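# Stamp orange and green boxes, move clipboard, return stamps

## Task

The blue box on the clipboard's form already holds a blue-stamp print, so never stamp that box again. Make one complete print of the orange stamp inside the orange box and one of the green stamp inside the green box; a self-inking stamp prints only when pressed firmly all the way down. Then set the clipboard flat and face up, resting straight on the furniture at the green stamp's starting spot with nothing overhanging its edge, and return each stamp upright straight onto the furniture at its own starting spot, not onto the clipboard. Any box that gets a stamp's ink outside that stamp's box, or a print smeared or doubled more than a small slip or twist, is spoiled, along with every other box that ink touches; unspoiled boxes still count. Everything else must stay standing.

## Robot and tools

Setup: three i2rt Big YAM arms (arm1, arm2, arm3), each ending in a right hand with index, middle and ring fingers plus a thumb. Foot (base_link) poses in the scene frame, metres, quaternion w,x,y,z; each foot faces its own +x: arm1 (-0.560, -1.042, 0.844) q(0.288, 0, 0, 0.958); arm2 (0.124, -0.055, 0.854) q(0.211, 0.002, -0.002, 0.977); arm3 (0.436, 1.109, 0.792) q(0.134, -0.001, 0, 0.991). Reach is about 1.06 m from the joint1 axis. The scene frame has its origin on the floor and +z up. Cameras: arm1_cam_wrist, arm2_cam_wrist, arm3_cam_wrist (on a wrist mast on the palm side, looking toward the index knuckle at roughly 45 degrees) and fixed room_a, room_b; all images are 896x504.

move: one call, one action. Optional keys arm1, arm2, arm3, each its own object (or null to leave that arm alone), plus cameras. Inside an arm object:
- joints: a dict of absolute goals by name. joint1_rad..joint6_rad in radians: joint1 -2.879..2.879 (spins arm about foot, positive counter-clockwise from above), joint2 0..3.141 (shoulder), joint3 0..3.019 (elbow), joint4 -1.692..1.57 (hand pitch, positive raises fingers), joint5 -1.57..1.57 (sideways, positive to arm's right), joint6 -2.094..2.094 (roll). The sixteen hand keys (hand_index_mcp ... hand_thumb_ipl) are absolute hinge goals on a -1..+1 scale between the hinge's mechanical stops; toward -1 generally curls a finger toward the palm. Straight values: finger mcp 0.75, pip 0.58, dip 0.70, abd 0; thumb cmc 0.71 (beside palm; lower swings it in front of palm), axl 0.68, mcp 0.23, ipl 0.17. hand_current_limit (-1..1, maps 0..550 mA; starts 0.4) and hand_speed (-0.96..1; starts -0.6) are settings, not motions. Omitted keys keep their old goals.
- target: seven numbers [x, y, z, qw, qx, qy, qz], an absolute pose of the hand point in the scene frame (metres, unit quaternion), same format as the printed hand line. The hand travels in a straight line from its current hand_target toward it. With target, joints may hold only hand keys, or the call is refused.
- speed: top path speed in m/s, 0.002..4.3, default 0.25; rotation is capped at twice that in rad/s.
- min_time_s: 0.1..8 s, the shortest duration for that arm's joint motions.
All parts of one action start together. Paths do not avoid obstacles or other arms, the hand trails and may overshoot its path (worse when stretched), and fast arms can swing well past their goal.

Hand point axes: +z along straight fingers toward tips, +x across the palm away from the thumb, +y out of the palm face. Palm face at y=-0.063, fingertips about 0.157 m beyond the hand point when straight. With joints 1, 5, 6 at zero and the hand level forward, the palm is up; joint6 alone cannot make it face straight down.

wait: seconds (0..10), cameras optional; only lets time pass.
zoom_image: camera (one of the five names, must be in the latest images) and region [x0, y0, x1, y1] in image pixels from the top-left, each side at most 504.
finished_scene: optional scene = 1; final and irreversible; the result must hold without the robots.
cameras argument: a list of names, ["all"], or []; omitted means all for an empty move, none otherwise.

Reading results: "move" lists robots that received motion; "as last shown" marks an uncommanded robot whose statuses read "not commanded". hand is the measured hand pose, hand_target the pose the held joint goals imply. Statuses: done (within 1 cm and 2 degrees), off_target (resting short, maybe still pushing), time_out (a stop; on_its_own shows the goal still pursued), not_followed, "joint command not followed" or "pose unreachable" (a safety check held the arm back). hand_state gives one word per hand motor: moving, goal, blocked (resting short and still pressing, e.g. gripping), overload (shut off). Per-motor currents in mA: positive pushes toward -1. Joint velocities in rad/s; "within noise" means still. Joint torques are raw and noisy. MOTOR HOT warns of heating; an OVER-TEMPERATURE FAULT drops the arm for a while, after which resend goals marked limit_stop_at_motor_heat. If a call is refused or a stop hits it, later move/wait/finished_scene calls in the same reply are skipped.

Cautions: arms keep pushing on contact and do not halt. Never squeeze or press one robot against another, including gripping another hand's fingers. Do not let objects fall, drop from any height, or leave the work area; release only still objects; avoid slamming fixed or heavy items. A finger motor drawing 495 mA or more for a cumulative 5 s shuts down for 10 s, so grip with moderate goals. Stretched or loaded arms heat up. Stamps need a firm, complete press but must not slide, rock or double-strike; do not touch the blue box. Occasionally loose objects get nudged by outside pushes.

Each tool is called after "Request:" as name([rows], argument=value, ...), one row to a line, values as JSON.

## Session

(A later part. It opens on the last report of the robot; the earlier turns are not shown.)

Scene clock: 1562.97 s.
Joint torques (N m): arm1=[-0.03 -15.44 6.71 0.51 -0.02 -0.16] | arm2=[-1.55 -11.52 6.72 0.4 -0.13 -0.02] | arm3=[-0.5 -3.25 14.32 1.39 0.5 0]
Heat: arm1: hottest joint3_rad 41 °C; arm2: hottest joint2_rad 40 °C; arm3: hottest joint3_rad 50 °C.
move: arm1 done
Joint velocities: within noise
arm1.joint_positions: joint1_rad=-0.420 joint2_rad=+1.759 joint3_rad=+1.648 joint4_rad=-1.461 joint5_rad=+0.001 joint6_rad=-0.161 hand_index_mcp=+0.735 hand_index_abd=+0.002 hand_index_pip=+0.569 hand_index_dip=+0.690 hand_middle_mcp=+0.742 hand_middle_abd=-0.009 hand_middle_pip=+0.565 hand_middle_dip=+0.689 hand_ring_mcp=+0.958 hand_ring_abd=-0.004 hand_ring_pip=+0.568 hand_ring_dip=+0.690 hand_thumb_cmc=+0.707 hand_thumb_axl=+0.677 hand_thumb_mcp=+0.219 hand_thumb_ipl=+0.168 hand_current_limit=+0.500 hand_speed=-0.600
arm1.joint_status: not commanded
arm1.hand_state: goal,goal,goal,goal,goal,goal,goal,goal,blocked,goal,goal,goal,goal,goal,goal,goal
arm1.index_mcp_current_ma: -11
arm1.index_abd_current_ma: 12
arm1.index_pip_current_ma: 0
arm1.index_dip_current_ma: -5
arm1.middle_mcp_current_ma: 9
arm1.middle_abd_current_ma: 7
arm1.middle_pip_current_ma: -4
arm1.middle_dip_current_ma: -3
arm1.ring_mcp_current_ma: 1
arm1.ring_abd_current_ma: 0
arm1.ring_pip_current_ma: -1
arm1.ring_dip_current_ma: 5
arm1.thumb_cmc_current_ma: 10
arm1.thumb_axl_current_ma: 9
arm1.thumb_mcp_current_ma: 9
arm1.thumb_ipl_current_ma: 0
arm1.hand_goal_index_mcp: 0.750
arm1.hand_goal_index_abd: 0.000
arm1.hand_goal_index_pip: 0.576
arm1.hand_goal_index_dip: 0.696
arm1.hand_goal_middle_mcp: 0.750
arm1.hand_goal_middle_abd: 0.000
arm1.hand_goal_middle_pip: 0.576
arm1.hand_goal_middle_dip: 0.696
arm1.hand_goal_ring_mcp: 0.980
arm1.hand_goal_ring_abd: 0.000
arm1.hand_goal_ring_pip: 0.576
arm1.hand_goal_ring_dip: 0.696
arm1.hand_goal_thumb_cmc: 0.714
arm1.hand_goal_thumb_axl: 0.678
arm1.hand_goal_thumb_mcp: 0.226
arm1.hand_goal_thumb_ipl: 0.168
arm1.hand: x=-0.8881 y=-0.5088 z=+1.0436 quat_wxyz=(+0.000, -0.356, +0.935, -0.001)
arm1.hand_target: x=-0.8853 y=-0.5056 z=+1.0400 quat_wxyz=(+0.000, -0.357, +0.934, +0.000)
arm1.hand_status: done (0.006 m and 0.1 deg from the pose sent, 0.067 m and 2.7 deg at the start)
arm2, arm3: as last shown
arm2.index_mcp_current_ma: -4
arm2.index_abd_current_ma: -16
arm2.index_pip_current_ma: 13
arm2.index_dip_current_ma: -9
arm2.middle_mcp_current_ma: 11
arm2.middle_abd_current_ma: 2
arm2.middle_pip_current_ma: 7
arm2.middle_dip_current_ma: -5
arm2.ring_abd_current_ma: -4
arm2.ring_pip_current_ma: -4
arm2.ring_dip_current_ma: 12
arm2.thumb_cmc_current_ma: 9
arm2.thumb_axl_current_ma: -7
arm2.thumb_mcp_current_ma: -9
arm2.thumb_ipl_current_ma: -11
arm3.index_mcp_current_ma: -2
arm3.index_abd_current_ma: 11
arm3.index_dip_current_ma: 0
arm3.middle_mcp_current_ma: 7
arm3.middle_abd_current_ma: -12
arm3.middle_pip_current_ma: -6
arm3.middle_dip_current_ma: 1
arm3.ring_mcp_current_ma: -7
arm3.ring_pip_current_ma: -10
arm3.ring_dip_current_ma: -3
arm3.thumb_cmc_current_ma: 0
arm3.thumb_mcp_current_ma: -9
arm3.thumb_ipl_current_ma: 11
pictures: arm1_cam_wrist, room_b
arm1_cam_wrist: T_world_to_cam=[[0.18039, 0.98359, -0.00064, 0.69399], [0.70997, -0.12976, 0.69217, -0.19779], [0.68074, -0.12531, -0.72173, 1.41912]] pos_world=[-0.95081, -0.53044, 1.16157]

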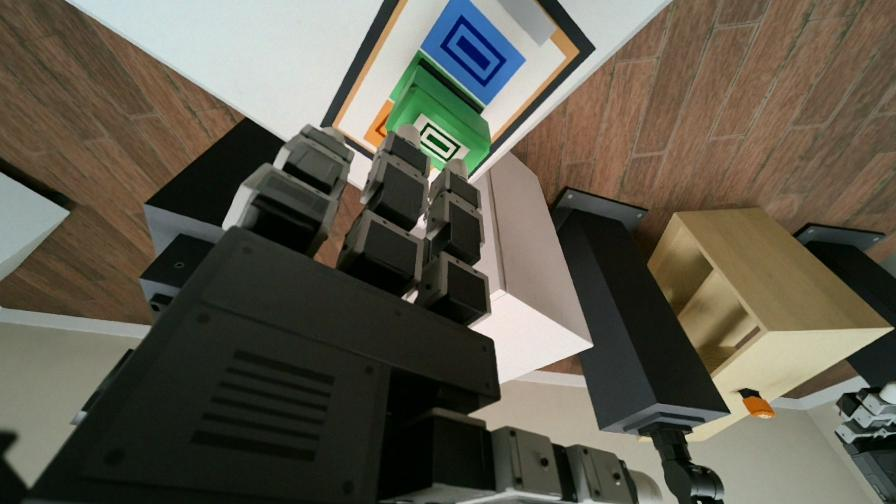

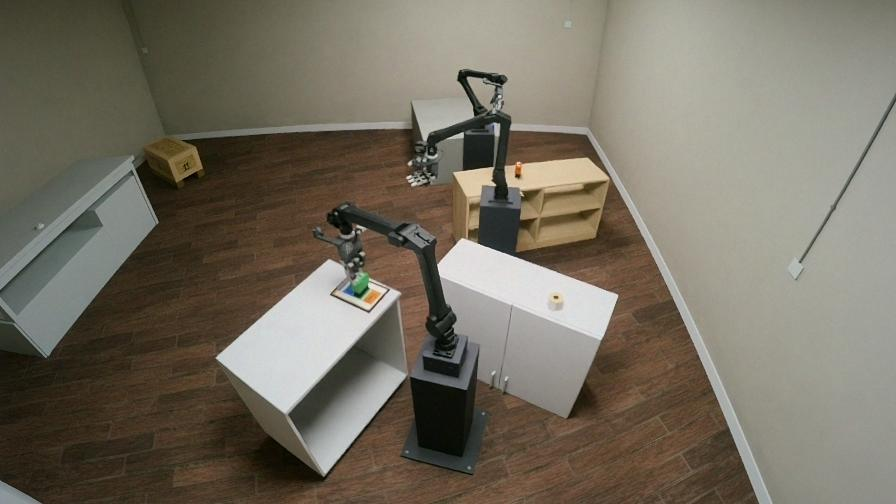

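Request:
move(arm1={"target":[-0.8842,-0.5012,1.020,0,-0.3567,0.9342,0],"speed":0.05}, cameras=["room_b","arm1_cam_wrist"])

Request:
zoom_image(camera="arm1_cam_wrist", region=[340, 0, 620, 200])

Request:
zoom_image(camera="room_b", region=[300, 220, 420, 320])

Scene clock: 1566.77 s.
Joint torques (N m): arm1=[0.03 -15.44 6.68 0.54 -0.02 -0.16] | arm2=[-1.55 -11.46 6.74 0.36 -0.14 -0.02] | arm3=[-0.56 -2.78 14.32 1.39 0.51 -0.08]
Heat: arm1: hottest joint3_rad 41 °C; arm2: hottest joint2_rad 40 °C; arm3: hottest joint3_rad 50 °C.
move: arm1 done
Joint velocities: within noise
arm1.joint_positions: joint1_rad=-0.427 joint2_rad=+1.773 joint3_rad=+1.617 joint4_rad=-1.415 joint5_rad=+0.001 joint6_rad=-0.167 hand_index_mcp=+0.736 hand_index_abd=+0.000 hand_index_pip=+0.571 hand_index_dip=+0.693 hand_middle_mcp=+0.742 hand_middle_abd=-0.007 hand_middle_pip=+0.565 hand_middle_dip=+0.689 hand_ring_mcp=+0.958 hand_ring_abd=-0.004 hand_ring_pip=+0.568 hand_ring_dip=+0.690 hand_thumb_cmc=+0.707 hand_thumb_axl=+0.677 hand_thumb_mcp=+0.219 hand_thumb_ipl=+0.168 hand_current_limit=+0.500 hand_speed=-0.600
arm1.joint_status: not commanded
arm1.hand_state: goal,goal,goal,goal,goal,goal,goal,goal,blocked,goal,goal,goal,goal,goal,goal,goal
arm1.index_mcp_current_ma: -10
arm1.index_abd_current_ma: 8
arm1.index_pip_current_ma: 4
arm1.index_dip_current_ma: -4
arm1.middle_mcp_current_ma: 8
arm1.middle_abd_current_ma: -4
arm1.middle_pip_current_ma: -1
arm1.middle_dip_current_ma: -4
arm1.ring_mcp_current_ma: -6
arm1.ring_abd_current_ma: -1
arm1.ring_pip_current_ma: -7
arm1.ring_dip_current_ma: 7
arm1.thumb_cmc_current_ma: 8
arm1.thumb_axl_current_ma: 3
arm1.thumb_mcp_current_ma: 6
arm1.thumb_ipl_current_ma: -1
arm1.hand_goal_index_mcp: 0.750
arm1.hand_goal_index_abd: 0.000
arm1.hand_goal_index_pip: 0.576
arm1.hand_goal_index_dip: 0.696
arm1.hand_goal_middle_mcp: 0.750
arm1.hand_goal_middle_abd: 0.000
arm1.hand_goal_middle_pip: 0.576
arm1.hand_goal_middle_dip: 0.696
arm1.hand_goal_ring_mcp: 0.980
arm1.hand_goal_ring_abd: 0.000
arm1.hand_goal_ring_pip: 0.576
arm1.hand_goal_ring_dip: 0.696
arm1.hand_goal_thumb_cmc: 0.714
arm1.hand_goal_thumb_axl: 0.678
arm1.hand_goal_thumb_mcp: 0.226
arm1.hand_goal_thumb_ipl: 0.168
arm1.hand: x=-0.8867 y=-0.5044 z=+1.0245 quat_wxyz=(+0.000, -0.356, +0.935, +0.000)
arm1.hand_target: x=-0.8842 y=-0.5013 z=+1.0201 quat_wxyz=(+0.000, -0.357, +0.934, +0.000)
arm1.hand_status: done (0.006 m and 0.1 deg from the pose sent, 0.025 m and 0.1 deg at the start)
arm2, arm3: as last shown
arm2.index_mcp_current_ma: 3
arm2.index_abd_current_ma: -7
arm2.index_pip_current_ma: 2
arm2.index_dip_current_ma: -10
arm2.middle_mcp_current_ma: 0
arm2.middle_abd_current_ma: 14
arm2.middle_pip_current_ma: 8
arm2.middle_dip_current_ma: -2
arm2.ring_mcp_current_ma: 11
arm2.ring_abd_current_ma: -9
arm2.ring_pip_current_ma: -2
arm2.ring_dip_current_ma: 13
arm2.thumb_cmc_current_ma: -1
arm2.thumb_axl_current_ma: -4
arm2.thumb_mcp_current_ma: -6
arm2.thumb_ipl_current_ma: -10
arm3.index_mcp_current_ma: -4
arm3.index_abd_current_ma: 10
arm3.index_pip_current_ma: 6
arm3.index_dip_current_ma: -1
arm3.middle_mcp_current_ma: 9
arm3.middle_abd_current_ma: -9
arm3.middle_pip_current_ma: -5
arm3.ring_abd_current_ma: 6
arm3.ring_pip_current_ma: -9
arm3.ring_dip_current_ma: -6
arm3.thumb_cmc_current_ma: -3
arm3.thumb_axl_current_ma: 4
arm3.thumb_mcp_current_ma: -10
arm3.thumb_ipl_current_ma: 12
pictures: arm1_cam_wrist, room_b
arm1_cam_wrist: T_world_to_cam=[[0.18075, 0.98353, -0.00011, 0.68918], [0.71021, -0.13045, 0.6918, -0.18479], [0.68039, -0.12512, -0.72209, 1.40503]] pos_world=[-0.94931, -0.52614, 1.14247]

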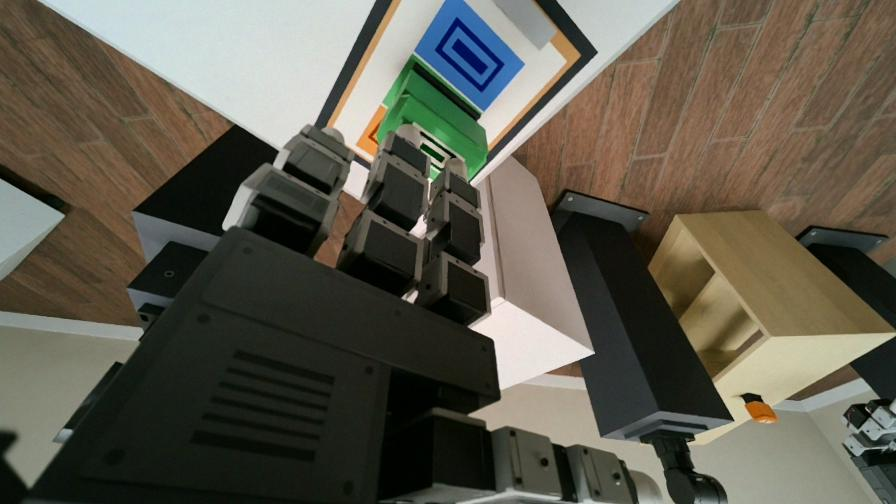

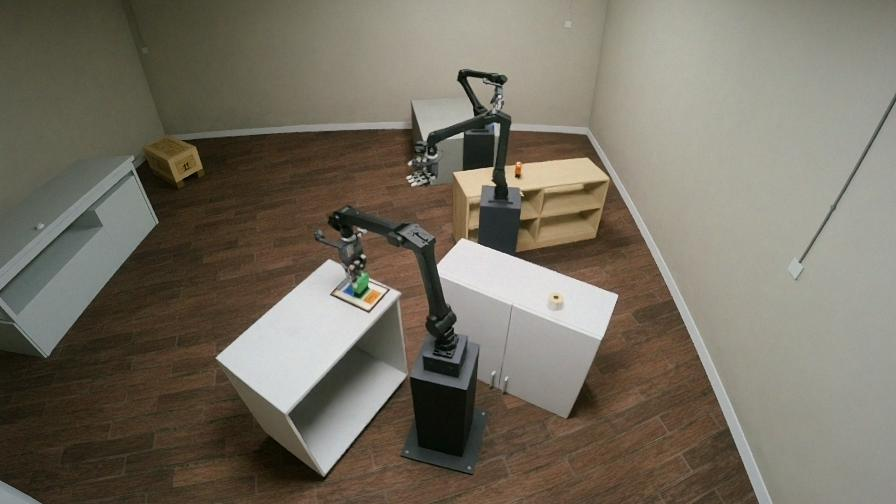

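Scaled by 1.800 from the camera's image (finer frame: 1280x720).

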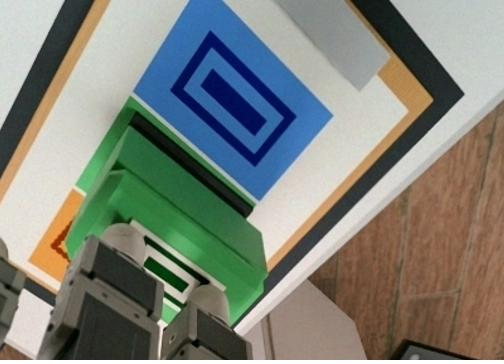

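Scaled by 4.200 from the camera's image (finer frame: 1280x720).

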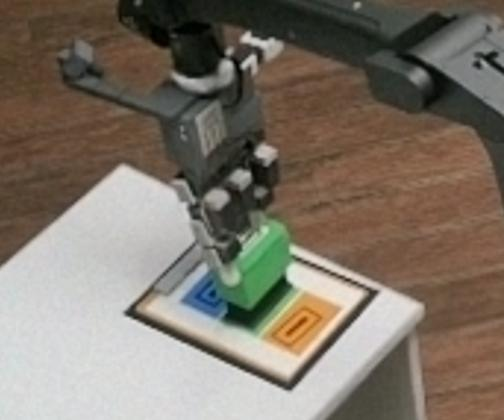

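Request:
move(arm1={"target":[-0.8842,-0.5012,0.985,0,-0.3567,0.9342,0],"speed":0.04}, cameras=["room_b","arm1_cam_wrist"])

Request:
zoom_image(camera="arm1_cam_wrist", region=[340, 0, 620, 200])

Request:
zoom_image(camera="room_b", region=[300, 220, 420, 320])

Scene clock: 1569.80 s.
Joint torques (N m): arm1=[0.03 -14.04 5.03 0.85 -0.04 -0.16] | arm2=[-1.79 -11.63 6.71 0.42 -0.14 -0.03] | arm3=[-1.32 -3.14 14.28 1.21 0.52 -0.06]
Heat: arm1: hottest joint3_rad 41 °C; arm2: hottest joint2_rad 40 °C; arm3: hottest joint3_rad 50 °C.
move: arm1 off_target
Joint velocities: within noise
arm1.joint_positions: joint1_rad=-0.427 joint2_rad=+1.773 joint3_rad=+1.572 joint4_rad=-1.336 joint5_rad=+0.001 joint6_rad=-0.167 hand_index_mcp=+0.776 hand_index_abd=-0.020 hand_index_pip=+0.594 hand_index_dip=+0.702 hand_middle_mcp=+0.762 hand_middle_abd=-0.015 hand_middle_pip=+0.583 hand_middle_dip=+0.697 hand_ring_mcp=+0.958 hand_ring_abd=-0.004 hand_ring_pip=+0.568 hand_ring_dip=+0.690 hand_thumb_cmc=+0.707 hand_thumb_axl=+0.677 hand_thumb_mcp=+0.219 hand_thumb_ipl=+0.168 hand_current_limit=+0.500 hand_speed=-0.600
arm1.joint_status: not commanded
arm1.hand_state: blocked,blocked,goal,goal,goal,goal,goal,goal,blocked,goal,goal,goal,goal,goal,goal,goal
arm1.index_mcp_current_ma: 0
arm1.index_abd_current_ma: 0
arm1.index_pip_current_ma: 14
arm1.index_dip_current_ma: -7
arm1.middle_mcp_current_ma: 7
arm1.middle_abd_current_ma: -2
arm1.middle_pip_current_ma: 0
arm1.middle_dip_current_ma: -2
arm1.ring_mcp_current_ma: -9
arm1.ring_abd_current_ma: 2
arm1.ring_pip_current_ma: -1
arm1.ring_dip_current_ma: 0
arm1.thumb_cmc_current_ma: 10
arm1.thumb_axl_current_ma: 7
arm1.thumb_mcp_current_ma: 0
arm1.thumb_ipl_current_ma: -7
arm1.hand_goal_index_mcp: 0.750
arm1.hand_goal_index_abd: 0.000
arm1.hand_goal_index_pip: 0.576
arm1.hand_goal_index_dip: 0.696
arm1.hand_goal_middle_mcp: 0.750
arm1.hand_goal_middle_abd: 0.000
arm1.hand_goal_middle_pip: 0.576
arm1.hand_goal_middle_dip: 0.696
arm1.hand_goal_ring_mcp: 0.980
arm1.hand_goal_ring_abd: 0.000
arm1.hand_goal_ring_pip: 0.576
arm1.hand_goal_ring_dip: 0.696
arm1.hand_goal_thumb_cmc: 0.714
arm1.hand_goal_thumb_axl: 0.678
arm1.hand_goal_thumb_mcp: 0.226
arm1.hand_goal_thumb_ipl: 0.168
arm1.hand: x=-0.8896 y=-0.4996 z=+1.0111 quat_wxyz=(-0.003, -0.356, +0.934, +0.017)
arm1.hand_target: x=-0.8839 y=-0.5018 z=+0.9856 quat_wxyz=(+0.000, -0.357, +0.934, +0.000)
arm1.hand_status: off_target (0.027 m and 2.0 deg from the pose sent, 0.040 m and 0.1 deg at the start)
arm2, arm3: as last shown
arm2.index_mcp_current_ma: -1
arm2.index_abd_current_ma: -6
arm2.index_pip_current_ma: 8
arm2.index_dip_current_ma: -3
arm2.middle_mcp_current_ma: 14
arm2.middle_abd_current_ma: 10
arm2.middle_pip_current_ma: 6
arm2.middle_dip_current_ma: 0
arm2.ring_mcp_current_ma: 15
arm2.ring_abd_current_ma: -11
arm2.ring_pip_current_ma: 0
arm2.ring_dip_current_ma: 3
arm2.thumb_axl_current_ma: -3
arm2.thumb_mcp_current_ma: -4
arm2.thumb_ipl_current_ma: -4
arm3.index_mcp_current_ma: -9
arm3.index_pip_current_ma: 9
arm3.index_dip_current_ma: 0
arm3.middle_mcp_current_ma: 6
arm3.middle_pip_current_ma: -8
arm3.middle_dip_current_ma: -1
arm3.ring_mcp_current_ma: -8
arm3.ring_abd_current_ma: 2
arm3.ring_pip_current_ma: -5
arm3.ring_dip_current_ma: -5
arm3.thumb_cmc_current_ma: 0
arm3.thumb_axl_current_ma: 0
arm3.thumb_mcp_current_ma: -9
arm3.thumb_ipl_current_ma: 7
pictures: arm1_cam_wrist, room_b
arm1_cam_wrist: T_world_to_cam=[[0.18105, 0.98313, 0.02601, 0.65866], [0.72274, -0.15094, 0.67444, -0.15426], [0.66699, -0.10331, -0.73787, 1.41291]] pos_world=[-0.95015, -0.52486, 1.12945]

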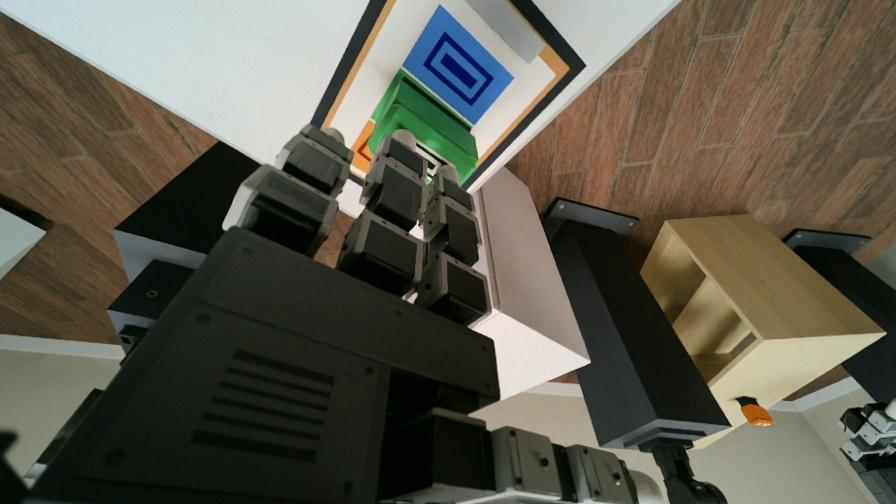

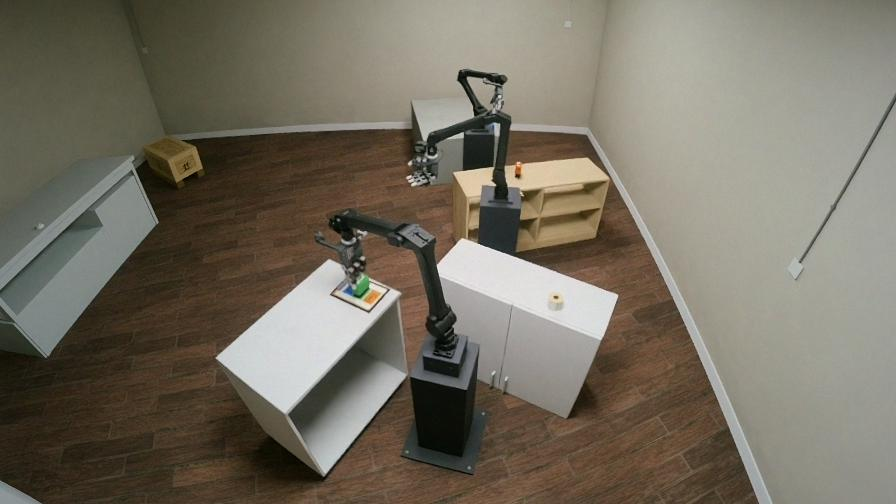

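Scaled by 1.800 from the camera's image (finer frame: 1280x720).

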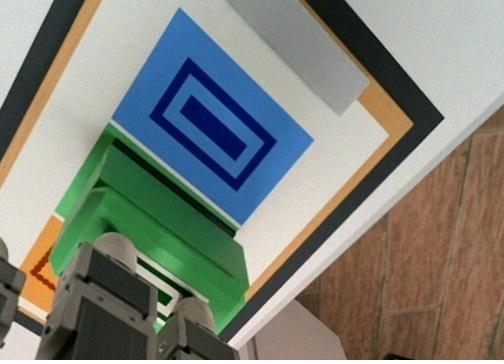

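Scaled by 4.200 from the camera's image (finer frame: 1280x720).

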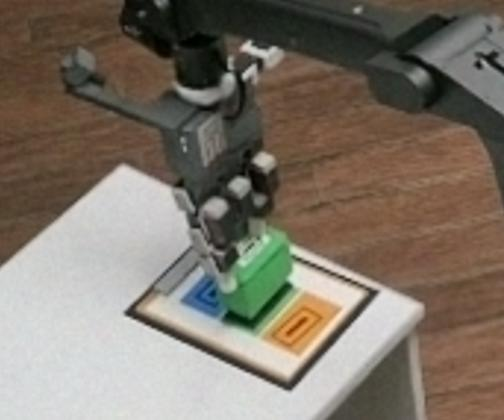

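Request:
move(arm1={"target":[-0.8842,-0.5012,0.945,0,-0.3567,0.9342,0],"speed":0.04}, cameras=["room_b","arm1_cam_wrist"])

Request:
zoom_image(camera="arm1_cam_wrist", region=[340, 0, 620, 200])

Request:
zoom_image(camera="room_b", region=[300, 220, 420, 320])

Scene clock: 1580.03 s.
Joint torques (N m): arm1=[0.03 -11.05 3.92 1.11 -0.02 -0.17] | arm2=[-1.61 -11.58 6.71 0.38 -0.14 -0.01] | arm3=[-0.79 -2.37 14.2 1.2 0.55 -0.01]
Heat: arm1: hottest joint3_rad 41 °C; arm2: hottest joint2_rad 40 °C; arm3: hottest joint3_rad 50 °C.
move: arm1 off_target
Joint velocities: within noise
arm1.joint_positions: joint1_rad=-0.427 joint2_rad=+1.761 joint3_rad=+1.517 joint4_rad=-1.244 joint5_rad=+0.000 joint6_rad=-0.167 hand_index_mcp=+0.813 hand_index_abd=-0.036 hand_index_pip=+0.619 hand_index_dip=+0.716 hand_middle_mcp=+0.795 hand_middle_abd=-0.031 hand_middle_pip=+0.616 hand_middle_dip=+0.713 hand_ring_mcp=+0.958 hand_ring_abd=-0.004 hand_ring_pip=+0.568 hand_ring_dip=+0.690 hand_thumb_cmc=+0.715 hand_thumb_axl=+0.677 hand_thumb_mcp=+0.219 hand_thumb_ipl=+0.168 hand_current_limit=+0.500 hand_speed=-0.600
arm1.joint_status: not commanded
arm1.hand_state: blocked,blocked,blocked,goal,blocked,blocked,blocked,goal,blocked,goal,goal,goal,goal,goal,goal,goal
arm1.index_mcp_current_ma: 25
arm1.index_abd_current_ma: -4
arm1.index_pip_current_ma: 21
arm1.index_dip_current_ma: -1
arm1.middle_mcp_current_ma: 22
arm1.middle_abd_current_ma: 4
arm1.middle_pip_current_ma: 11
arm1.middle_dip_current_ma: 7
arm1.ring_mcp_current_ma: -3
arm1.ring_abd_current_ma: -1
arm1.ring_pip_current_ma: -8
arm1.ring_dip_current_ma: 3
arm1.thumb_cmc_current_ma: 14
arm1.thumb_axl_current_ma: 11
arm1.thumb_mcp_current_ma: 4
arm1.thumb_ipl_current_ma: -8
arm1.hand_goal_index_mcp: 0.750
arm1.hand_goal_index_abd: 0.000
arm1.hand_goal_index_pip: 0.576
arm1.hand_goal_index_dip: 0.696
arm1.hand_goal_middle_mcp: 0.750
arm1.hand_goal_middle_abd: 0.000
arm1.hand_goal_middle_pip: 0.576
arm1.hand_goal_middle_dip: 0.696
arm1.hand_goal_ring_mcp: 0.980
arm1.hand_goal_ring_abd: 0.000
arm1.hand_goal_ring_pip: 0.576
arm1.hand_goal_ring_dip: 0.696
arm1.hand_goal_thumb_cmc: 0.714
arm1.hand_goal_thumb_axl: 0.678
arm1.hand_goal_thumb_mcp: 0.226
arm1.hand_goal_thumb_ipl: 0.168
arm1.hand: x=-0.8918 y=-0.4966 z=+1.0019 quat_wxyz=(-0.008, -0.355, +0.934, +0.041)
arm1.hand_target: x=-0.8826 y=-0.5041 z=+0.9475 quat_wxyz=(+0.000, -0.357, +0.934, +0.000)
arm1.hand_status: off_target (0.058 m and 4.8 deg from the pose sent, 0.066 m and 2.0 deg at the start)
arm2, arm3: as last shown
arm2.index_mcp_current_ma: -9
arm2.index_abd_current_ma: -8
arm2.index_pip_current_ma: -2
arm2.index_dip_current_ma: -4
arm2.middle_mcp_current_ma: 4
arm2.middle_abd_current_ma: 3
arm2.middle_pip_current_ma: 1
arm2.middle_dip_current_ma: 4
arm2.ring_mcp_current_ma: 12
arm2.ring_abd_current_ma: -12
arm2.ring_pip_current_ma: -1
arm2.ring_dip_current_ma: 9
arm2.thumb_cmc_current_ma: 8
arm2.thumb_axl_current_ma: 2
arm2.thumb_mcp_current_ma: -8
arm2.thumb_ipl_current_ma: -9
arm3.index_mcp_current_ma: -8
arm3.index_abd_current_ma: 8
arm3.index_pip_current_ma: 10
arm3.index_dip_current_ma: 2
arm3.middle_mcp_current_ma: 11
arm3.middle_abd_current_ma: -12
arm3.middle_pip_current_ma: -9
arm3.ring_mcp_current_ma: -5
arm3.ring_abd_current_ma: 7
arm3.ring_pip_current_ma: -8
arm3.ring_dip_current_ma: -4
arm3.thumb_axl_current_ma: 5
arm3.thumb_mcp_current_ma: -11
arm3.thumb_ipl_current_ma: 9
pictures: arm1_cam_wrist, room_b
arm1_cam_wrist: T_world_to_cam=[[0.18215, 0.98137, 0.06112, 0.62131], [0.74056, -0.17781, 0.64804, -0.11714], [0.64684, -0.07278, -0.75915, 1.42633]] pos_world=[-0.94903, -0.52675, 1.12073]

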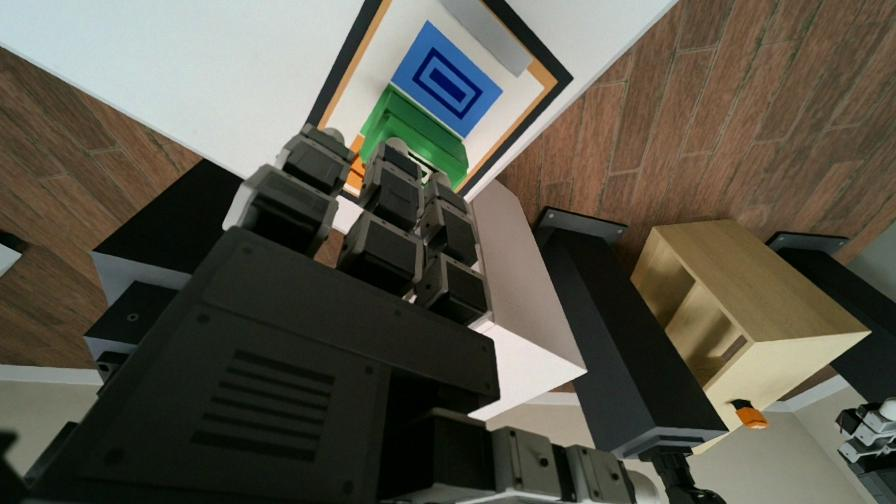

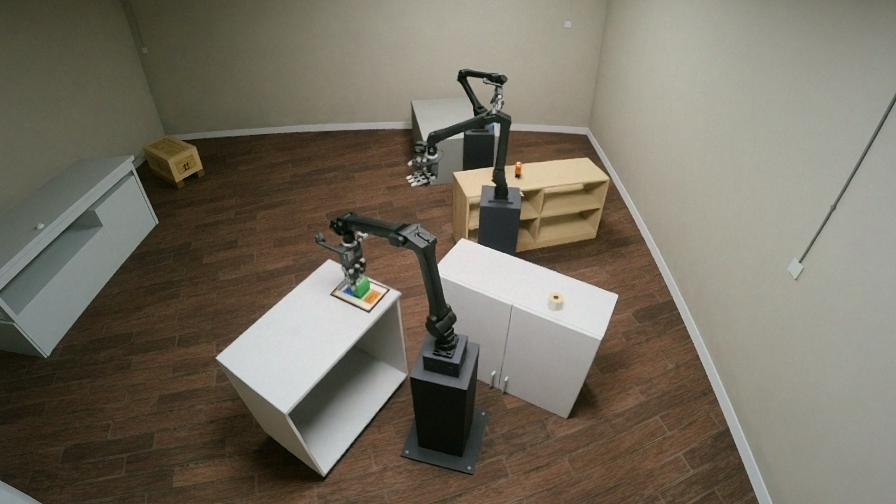

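Scaled by 1.800 from the camera's image (finer frame: 1280x720).

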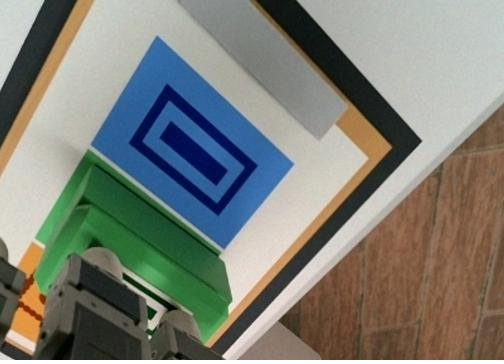

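Scaled by 4.200 from the camera's image (finer frame: 1280x720).

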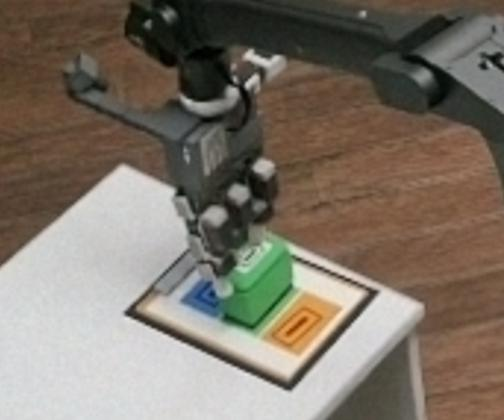

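Request:
move(arm1={"joints":{"joint2_rad":1.85,"joint3_rad":1.516,"joint4_rad":-1.32},"min_time_s":1.5}, cameras=["room_b","arm1_cam_wrist"])

Request:
zoom_image(camera="arm1_cam_wrist", region=[340, 0, 620, 200])

Request:
zoom_image(camera="room_b", region=[300, 220, 420, 320])

Scene clock: 1591.57 s.
Joint torques (N m): arm1=[0.03 -9.23 6.04 -0.38 -0.18 -0.15] | arm2=[-1.67 -11.52 6.78 0.31 -0.15 -0.02] | arm3=[-1.03 -2.26 14.38 1.28 0.5 -0.06]
Heat: arm1: hottest joint3_rad 40 °C; arm2: hottest joint2_rad 40 °C; arm3: hottest joint3_rad 50 °C.
move: arm1 done
Joint velocities: within noise
arm1.joint_positions: joint1_rad=-0.427 joint2_rad=+1.768 joint3_rad=+1.530 joint4_rad=-1.306 joint5_rad=+0.004 joint6_rad=-0.167 hand_index_mcp=+0.743 hand_index_abd=-0.035 hand_index_pip=+0.578 hand_index_dip=+0.699 hand_middle_mcp=+0.727 hand_middle_abd=-0.030 hand_middle_pip=+0.569 hand_middle_dip=+0.698 hand_ring_mcp=+0.958 hand_ring_abd=-0.004 hand_ring_pip=+0.568 hand_ring_dip=+0.690 hand_thumb_cmc=+0.715 hand_thumb_axl=+0.677 hand_thumb_mcp=+0.219 hand_thumb_ipl=+0.168 hand_current_limit=+0.500 hand_speed=-0.600
arm1.joint_status: all done
arm1.hand_state: goal,blocked,goal,goal,blocked,blocked,goal,goal,blocked,goal,goal,goal,goal,goal,goal,goal
arm1.index_mcp_current_ma: -1
arm1.index_abd_current_ma: 2
arm1.index_pip_current_ma: 7
arm1.index_dip_current_ma: -9
arm1.middle_mcp_current_ma: 6
arm1.middle_abd_current_ma: -4
arm1.middle_pip_current_ma: -4
arm1.middle_dip_current_ma: 0
arm1.ring_mcp_current_ma: -10
arm1.ring_abd_current_ma: 2
arm1.ring_pip_current_ma: -14
arm1.ring_dip_current_ma: 3
arm1.thumb_cmc_current_ma: 10
arm1.thumb_axl_current_ma: 7
arm1.thumb_mcp_current_ma: 3
arm1.thumb_ipl_current_ma: -7
arm1.hand_goal_index_mcp: 0.750
arm1.hand_goal_index_abd: 0.000
arm1.hand_goal_index_pip: 0.576
arm1.hand_goal_index_dip: 0.696
arm1.hand_goal_middle_mcp: 0.750
arm1.hand_goal_middle_abd: 0.000
arm1.hand_goal_middle_pip: 0.576
arm1.hand_goal_middle_dip: 0.696
arm1.hand_goal_ring_mcp: 0.980
arm1.hand_goal_ring_abd: 0.000
arm1.hand_goal_ring_pip: 0.576
arm1.hand_goal_ring_dip: 0.696
arm1.hand_goal_thumb_cmc: 0.714
arm1.hand_goal_thumb_axl: 0.678
arm1.hand_goal_thumb_mcp: 0.226
arm1.hand_goal_thumb_ipl: 0.168
arm1.hand: x=-0.8853 y=-0.5051 z=+0.9972 quat_wxyz=(-0.001, -0.356, +0.935, +0.013)
arm1.hand_target: x=-0.8783 y=-0.5109 z=+0.9407 quat_wxyz=(+0.007, -0.356, +0.933, -0.041)
arm1.hand_status: not commanded
arm2.joint_positions: joint1_rad=+0.005 joint2_rad=+1.505 joint3_rad=+1.100 joint4_rad=-1.099 joint5_rad=-0.046 joint6_rad=-0.525 hand_index_mcp=-0.281 hand_index_abd=+0.005 hand_index_pip=+0.593 hand_index_dip=+0.701 hand_middle_mcp=-0.281 hand_middle_abd=+0.009 hand_middle_pip=+0.590 hand_middle_dip=+0.691 hand_ring_mcp=-0.281 hand_ring_abd=+0.005 hand_ring_pip=+0.593 hand_ring_dip=+0.704 hand_thumb_cmc=-0.564 hand_thumb_axl=+0.681 hand_thumb_mcp=+0.494 hand_thumb_ipl=-0.482 hand_current_limit=+0.550 hand_speed=-0.800
arm2.joint_status: not commanded
arm2.hand_state: goal,goal,goal,goal,goal,goal,goal,goal,goal,goal,goal,goal,goal,goal,goal,goal
arm2.index_mcp_current_ma: -10
arm2.index_abd_current_ma: -8
arm2.index_pip_current_ma: 9
arm2.index_dip_current_ma: -11
arm2.middle_mcp_current_ma: 1
arm2.middle_abd_current_ma: 7
arm2.middle_pip_current_ma: 3
arm2.middle_dip_current_ma: 3
arm2.ring_mcp_current_ma: 18
arm2.ring_abd_current_ma: -10
arm2.ring_pip_current_ma: -3
arm2.ring_dip_current_ma: 15
arm2.thumb_cmc_current_ma: 4
arm2.thumb_axl_current_ma: -2
arm2.thumb_mcp_current_ma: -9
arm2.thumb_ipl_current_ma: -1
arm2.hand_goal_index_mcp: -0.300
arm2.hand_goal_index_abd: 0.000
arm2.hand_goal_index_pip: 0.576
arm2.hand_goal_index_dip: 0.696
arm2.hand_goal_middle_mcp: -0.300
arm2.hand_goal_middle_abd: 0.000
arm2.hand_goal_middle_pip: 0.576
arm2.hand_goal_middle_dip: 0.696
arm2.hand_goal_ring_mcp: -0.300
arm2.hand_goal_ring_abd: 0.000
arm2.hand_goal_ring_pip: 0.576
arm2.hand_goal_ring_dip: 0.696
arm2.hand_goal_thumb_cmc: -0.570
arm2.hand_goal_thumb_axl: 0.678
arm2.hand_goal_thumb_mcp: 0.500
arm2.hand_goal_thumb_ipl: -0.480
arm2.hand: x=-0.3596 y=+0.1269 z=+0.9785 quat_wxyz=(-0.031, -0.743, +0.668, +0.027)
arm2.hand_target: x=-0.3563 y=+0.1280 z=+0.9819 quat_wxyz=(-0.030, -0.744, +0.667, +0.027)
arm2.hand_status: not commanded
arm3.joint_positions: joint1_rad=+2.143 joint2_rad=+0.730 joint3_rad=+0.874 joint4_rad=-0.866 joint5_rad=+0.592 joint6_rad=+1.703 hand_index_mcp=+0.754 hand_index_abd=+0.002 hand_index_pip=+0.577 hand_index_dip=+0.696 hand_middle_mcp=+0.754 hand_middle_abd=+0.003 hand_middle_pip=+0.577 hand_middle_dip=+0.696 hand_ring_mcp=+0.774 hand_ring_abd=+0.022 hand_ring_pip=+0.591 hand_ring_dip=+0.702 hand_thumb_cmc=+0.714 hand_thumb_axl=+0.677 hand_thumb_mcp=+0.226 hand_thumb_ipl=+0.168 hand_current_limit=+0.400 hand_speed=-0.600
arm3.joint_status: not commanded
arm3.hand_state: goal,goal,goal,goal,goal,goal,goal,goal,blocked,blocked,goal,goal,goal,goal,goal,goal
arm3.index_mcp_current_ma: -10
arm3.index_abd_current_ma: 7
arm3.index_pip_current_ma: 9
arm3.index_dip_current_ma: 0
arm3.middle_mcp_current_ma: 9
arm3.middle_abd_current_ma: -9
arm3.middle_pip_current_ma: -12
arm3.middle_dip_current_ma: -1
arm3.ring_mcp_current_ma: -8
arm3.ring_abd_current_ma: 6
arm3.ring_pip_current_ma: -7
arm3.ring_dip_current_ma: -5
arm3.thumb_cmc_current_ma: 1
arm3.thumb_axl_current_ma: 2
arm3.thumb_mcp_current_ma: -6
arm3.thumb_ipl_current_ma: 5
arm3.hand_goal_index_mcp: 0.754
arm3.hand_goal_index_abd: 0.000
arm3.hand_goal_index_pip: 0.576
arm3.hand_goal_index_dip: 0.696
arm3.hand_goal_middle_mcp: 0.754
arm3.hand_goal_middle_abd: 0.000
arm3.hand_goal_middle_pip: 0.576
arm3.hand_goal_middle_dip: 0.696
arm3.hand_goal_ring_mcp: 0.754
arm3.hand_goal_ring_abd: 0.000
arm3.hand_goal_ring_pip: 0.576
arm3.hand_goal_ring_dip: 0.696
arm3.hand_goal_thumb_cmc: 0.714
arm3.hand_goal_thumb_axl: 0.678
arm3.hand_goal_thumb_mcp: 0.226
arm3.hand_goal_thumb_ipl: 0.168
arm3.hand: x=+0.3588 y=+0.8021 z=+1.1410 quat_wxyz=(-0.435, -0.589, +0.654, -0.190)
arm3.hand_target: x=+0.3569 y=+0.8011 z=+1.1598 quat_wxyz=(-0.441, -0.576, +0.658, -0.202)
arm3.hand_status: not commanded
pictures: arm1_cam_wrist, room_b
arm1_cam_wrist: T_world_to_cam=[[0.18092, 0.98325, 0.02217, 0.66744], [0.71807, -0.14746, 0.68017, -0.15694], [0.67204, -0.10713, -0.73272, 1.3966]] pos_world=[-0.94664, -0.52978, 1.11527]

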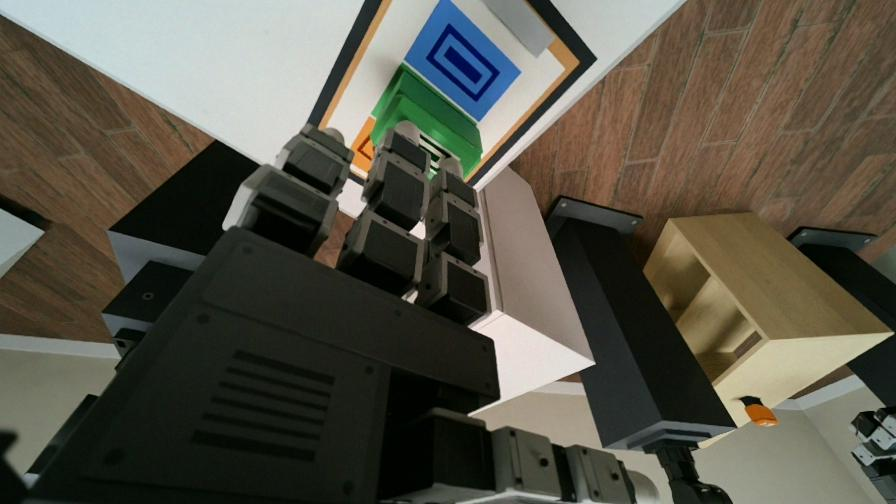

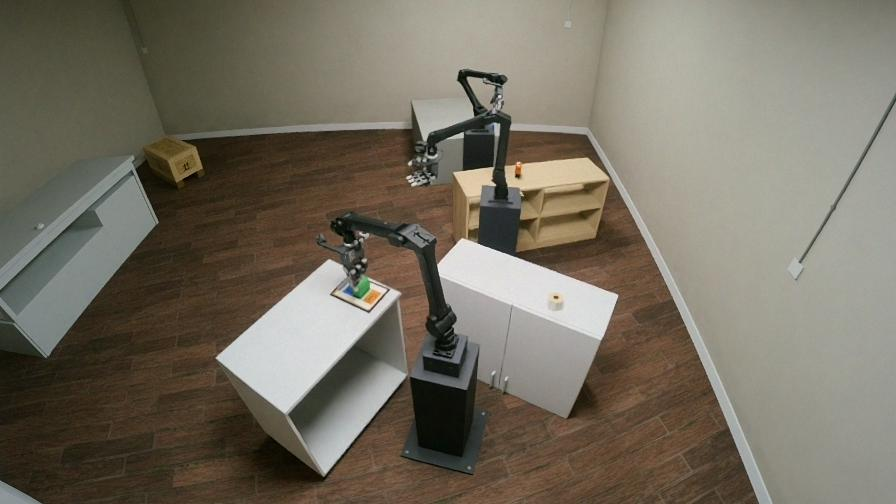

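Scaled by 1.800 from the camera's image (finer frame: 1280x720).

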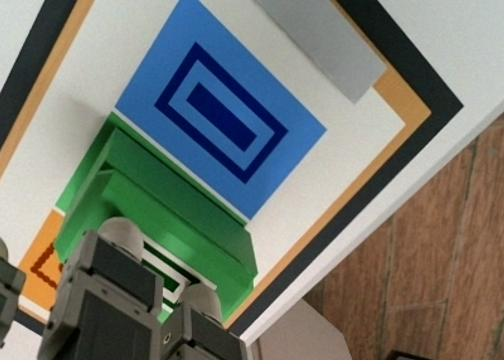

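Scaled by 4.200 from the camera's image (finer frame: 1280x720).

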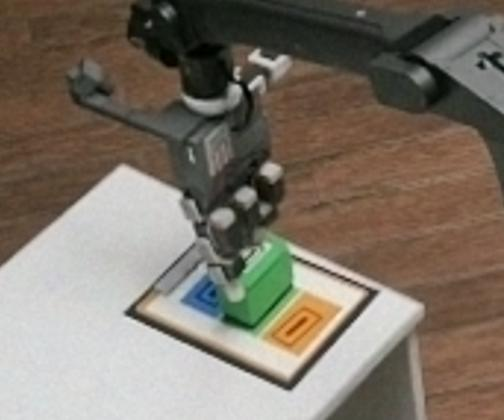

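Request:
move(arm1={"joints":{"joint2_rad":1.90,"joint3_rad":1.465,"joint4_rad":-1.335},"min_time_s":1.5})

Scene clock: 1594.90 s.
Joint torques (N m): arm1=[-0.03 -5.71 2.47 -0.39 -0.26 -0.16] | arm2=[-1.67 -11.58 6.78 0.34 -0.14 -0.01] | arm3=[-0.62 -2.9 14.46 1.33 0.51 -0.08]
Heat: arm1: hottest joint3_rad 40 °C; arm2: hottest joint2_rad 40 °C; arm3: hottest joint3_rad 50 °C.
move: arm1 done
Joint velocities: within noise
arm1.joint_positions: joint1_rad=-0.427 joint2_rad=+1.772 joint3_rad=+1.530 joint4_rad=-1.321 joint5_rad=+0.006 joint6_rad=-0.167 hand_index_mcp=+0.731 hand_index_abd=-0.035 hand_index_pip=+0.574 hand_index_dip=+0.698 hand_middle_mcp=+0.718 hand_middle_abd=-0.030 hand_middle_pip=+0.563 hand_middle_dip=+0.695 hand_ring_mcp=+0.958 hand_ring_abd=-0.004 hand_ring_pip=+0.568 hand_ring_dip=+0.690 hand_thumb_cmc=+0.715 hand_thumb_axl=+0.677 hand_thumb_mcp=+0.219 hand_thumb_ipl=+0.168 hand_current_limit=+0.500 hand_speed=-0.600
arm1.joint_status: all done
arm1.hand_state: goal,blocked,goal,goal,blocked,blocked,goal,goal,blocked,goal,goal,goal,goal,goal,goal,goal
arm1.index_mcp_current_ma: -9
arm1.index_abd_current_ma: -3
arm1.index_pip_current_ma: 10
arm1.index_dip_current_ma: -5
arm1.middle_mcp_current_ma: -5
arm1.middle_abd_current_ma: -1
arm1.middle_pip_current_ma: 1
arm1.middle_dip_current_ma: -11
arm1.ring_mcp_current_ma: -8
arm1.ring_abd_current_ma: -2
arm1.ring_pip_current_ma: -5
arm1.ring_dip_current_ma: 2
arm1.thumb_cmc_current_ma: 7
arm1.thumb_axl_current_ma: 6
arm1.thumb_mcp_current_ma: 9
arm1.thumb_ipl_current_ma: 2
arm1.hand_goal_index_mcp: 0.750
arm1.hand_goal_index_abd: 0.000
arm1.hand_goal_index_pip: 0.576
arm1.hand_goal_index_dip: 0.696
arm1.hand_goal_middle_mcp: 0.750
arm1.hand_goal_middle_abd: 0.000
arm1.hand_goal_middle_pip: 0.576
arm1.hand_goal_middle_dip: 0.696
arm1.hand_goal_ring_mcp: 0.980
arm1.hand_goal_ring_abd: 0.000
arm1.hand_goal_ring_pip: 0.576
arm1.hand_goal_ring_dip: 0.696
arm1.hand_goal_thumb_cmc: 0.714
arm1.hand_goal_thumb_axl: 0.678
arm1.hand_goal_thumb_mcp: 0.226
arm1.hand_goal_thumb_ipl: 0.168
arm1.hand: x=-0.8833 y=-0.5078 z=+0.9932 quat_wxyz=(+0.002, -0.356, +0.935, +0.004)
arm1.hand_target: x=-0.8640 y=-0.5342 z=+0.8899 quat_wxyz=(+0.018, -0.355, +0.930, -0.098)
arm1.hand_status: not commanded
arm2, arm3: as last shown
arm2.index_mcp_current_ma: 2
arm2.index_abd_current_ma: -1
arm2.index_pip_current_ma: 3
arm2.index_dip_current_ma: -12
arm2.middle_mcp_current_ma: 4
arm2.middle_pip_current_ma: 10
arm2.middle_dip_current_ma: -6
arm2.ring_mcp_current_ma: 7
arm2.ring_abd_current_ma: -12
arm2.ring_pip_current_ma: -9
arm2.ring_dip_current_ma: 9
arm2.thumb_cmc_current_ma: 2
arm2.thumb_axl_current_ma: 4
arm2.thumb_ipl_current_ma: -9
arm3.index_mcp_current_ma: -6
arm3.index_abd_current_ma: 10
arm3.index_pip_current_ma: 11
arm3.index_dip_current_ma: -1
arm3.middle_pip_current_ma: -11
arm3.middle_dip_current_ma: -2
arm3.ring_mcp_current_ma: -5
arm3.ring_abd_current_ma: 3
arm3.ring_pip_current_ma: -10
arm3.ring_dip_current_ma: -4
arm3.thumb_cmc_current_ma: -4
arm3.thumb_axl_current_ma: 9
arm3.thumb_mcp_current_ma: -11
arm3.thumb_ipl_current_ma: 12
pictures: none

Request:
move(arm1={"joints":{"joint2_rad":1.96,"joint3_rad":1.41,"joint4_rad":-1.345},"min_time_s":1.5}, cameras=["room_b","arm1_cam_wrist"])

Request:
zoom_image(camera="arm1_cam_wrist", region=[340, 0, 620, 200])

Request:
zoom_image(camera="room_b", region=[300, 220, 420, 320])

Scene clock: 1600.13 s.
Joint torques (N m): arm1=[0.09 -1.73 -0.9 -0.49 -0.37 -0.16] | arm2=[-1.67 -11.46 6.71 0.35 -0.15 -0.02] | arm3=[-0.5 -2.96 14.35 1.5 0.53 -0.07]
Heat: arm1: hottest joint3_rad 40 °C; arm2: hottest joint2_rad 40 °C; arm3: hottest joint3_rad 50 °C.
move: arm1 time_out
Joint velocities: within noise
arm1.joint_positions: joint1_rad=-0.427 joint2_rad=+1.782 joint3_rad=+1.527 joint4_rad=-1.329 joint5_rad=+0.008 joint6_rad=-0.167 hand_index_mcp=+0.727 hand_index_abd=-0.036 hand_index_pip=+0.572 hand_index_dip=+0.698 hand_middle_mcp=+0.713 hand_middle_abd=-0.031 hand_middle_pip=+0.561 hand_middle_dip=+0.695 hand_ring_mcp=+0.958 hand_ring_abd=-0.004 hand_ring_pip=+0.568 hand_ring_dip=+0.690 hand_thumb_cmc=+0.711 hand_thumb_axl=+0.677 hand_thumb_mcp=+0.219 hand_thumb_ipl=+0.168 hand_current_limit=+0.500 hand_speed=-0.600
arm1.joint_status: joint2_rad time_out (moved +0.009 of +0.188); joint3_rad time_out (moved -0.002 of -0.120); the others done
arm1.hand_state: blocked,blocked,goal,goal,blocked,blocked,goal,goal,blocked,goal,goal,goal,goal,goal,goal,goal
arm1.index_mcp_current_ma: -2
arm1.index_abd_current_ma: -7
arm1.index_pip_current_ma: 6
arm1.index_dip_current_ma: -8
arm1.middle_mcp_current_ma: -6
arm1.middle_abd_current_ma: -1
arm1.middle_pip_current_ma: -11
arm1.middle_dip_current_ma: 0
arm1.ring_mcp_current_ma: -3
arm1.ring_abd_current_ma: -7
arm1.ring_pip_current_ma: -1
arm1.ring_dip_current_ma: 1
arm1.thumb_cmc_current_ma: 6
arm1.thumb_axl_current_ma: 8
arm1.thumb_mcp_current_ma: 1
arm1.thumb_ipl_current_ma: 0
arm1.hand_goal_index_mcp: 0.750
arm1.hand_goal_index_abd: 0.000
arm1.hand_goal_index_pip: 0.576
arm1.hand_goal_index_dip: 0.696
arm1.hand_goal_middle_mcp: 0.750
arm1.hand_goal_middle_abd: 0.000
arm1.hand_goal_middle_pip: 0.576
arm1.hand_goal_middle_dip: 0.696
arm1.hand_goal_ring_mcp: 0.980
arm1.hand_goal_ring_abd: 0.000
arm1.hand_goal_ring_pip: 0.576
arm1.hand_goal_ring_dip: 0.696
arm1.hand_goal_thumb_cmc: 0.714
arm1.hand_goal_thumb_axl: 0.678
arm1.hand_goal_thumb_mcp: 0.226
arm1.hand_goal_thumb_ipl: 0.168
arm1.on_its_own: joint2_rad reads +1.782 and still pushes toward +1.960 since a time_out; joint3_rad reads +1.527 and still pushes toward +1.415 since a time_out
arm1.hand: x=-0.8813 y=-0.5101 z=+0.9857 quat_wxyz=(+0.005, -0.356, +0.935, -0.006)
arm1.hand_target: x=-0.8474 y=-0.5611 z=+0.8384 quat_wxyz=(+0.029, -0.352, +0.922, -0.156)
arm1.hand_status: not commanded
arm2, arm3: as last shown
arm2.index_mcp_current_ma: 3
arm2.index_abd_current_ma: -5
arm2.index_pip_current_ma: 11
arm2.index_dip_current_ma: -8
arm2.middle_mcp_current_ma: 11
arm2.middle_abd_current_ma: 5
arm2.middle_pip_current_ma: 13
arm2.middle_dip_current_ma: -7
arm2.ring_mcp_current_ma: 15
arm2.ring_abd_current_ma: -10
arm2.ring_pip_current_ma: -4
arm2.ring_dip_current_ma: 11
arm2.thumb_cmc_current_ma: 9
arm2.thumb_axl_current_ma: 1
arm2.thumb_mcp_current_ma: -12
arm2.thumb_ipl_current_ma: 3
arm3.index_abd_current_ma: 8
arm3.index_pip_current_ma: 10
arm3.index_dip_current_ma: 0
arm3.middle_mcp_current_ma: 6
arm3.middle_abd_current_ma: -12
arm3.middle_pip_current_ma: -6
arm3.middle_dip_current_ma: 3
arm3.ring_mcp_current_ma: -7
arm3.ring_abd_current_ma: 6
arm3.ring_pip_current_ma: -12
arm3.ring_dip_current_ma: -1
arm3.thumb_cmc_current_ma: -2
arm3.thumb_axl_current_ma: 3
arm3.thumb_mcp_current_ma: -7
arm3.thumb_ipl_current_ma: 13
pictures: arm1_cam_wrist, room_b
arm1_cam_wrist: T_world_to_cam=[[0.18071, 0.98353, -0.00387, 0.69754], [0.70117, -0.12607, 0.70176, -0.178], [0.68971, -0.12954, -0.7124, 1.36901]] pos_world=[-0.94547, -0.53116, 1.1029]

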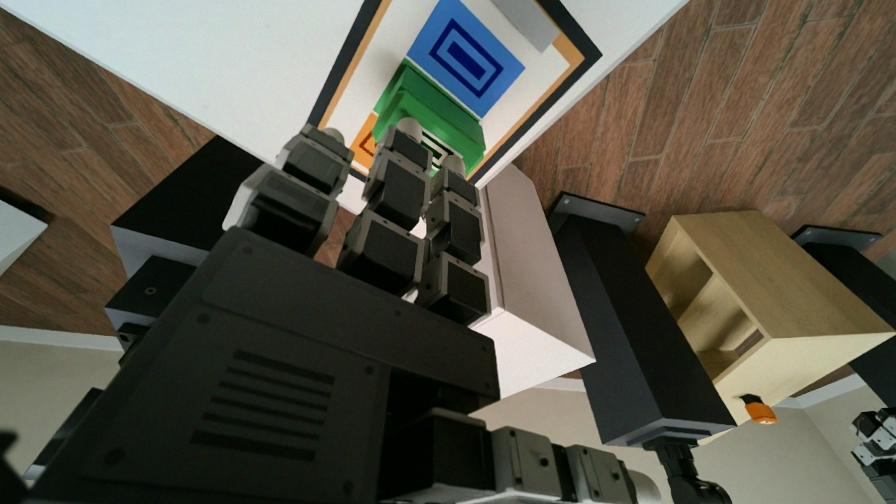

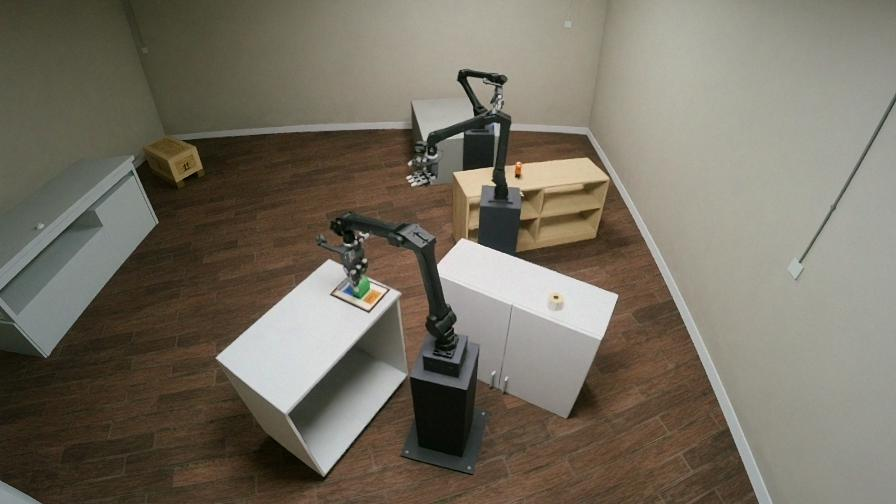

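Scaled by 1.800 from the camera's image (finer frame: 1280x720).

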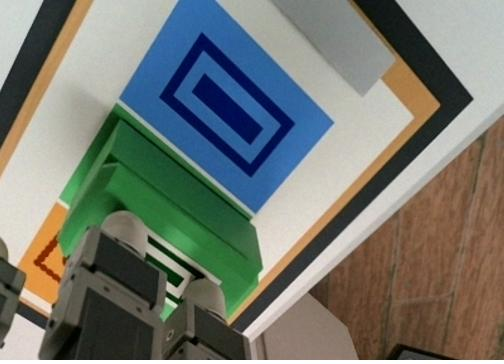

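Scaled by 4.200 from the camera's image (finer frame: 1280x720).

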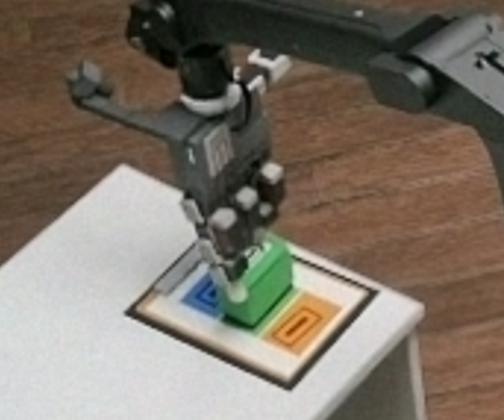

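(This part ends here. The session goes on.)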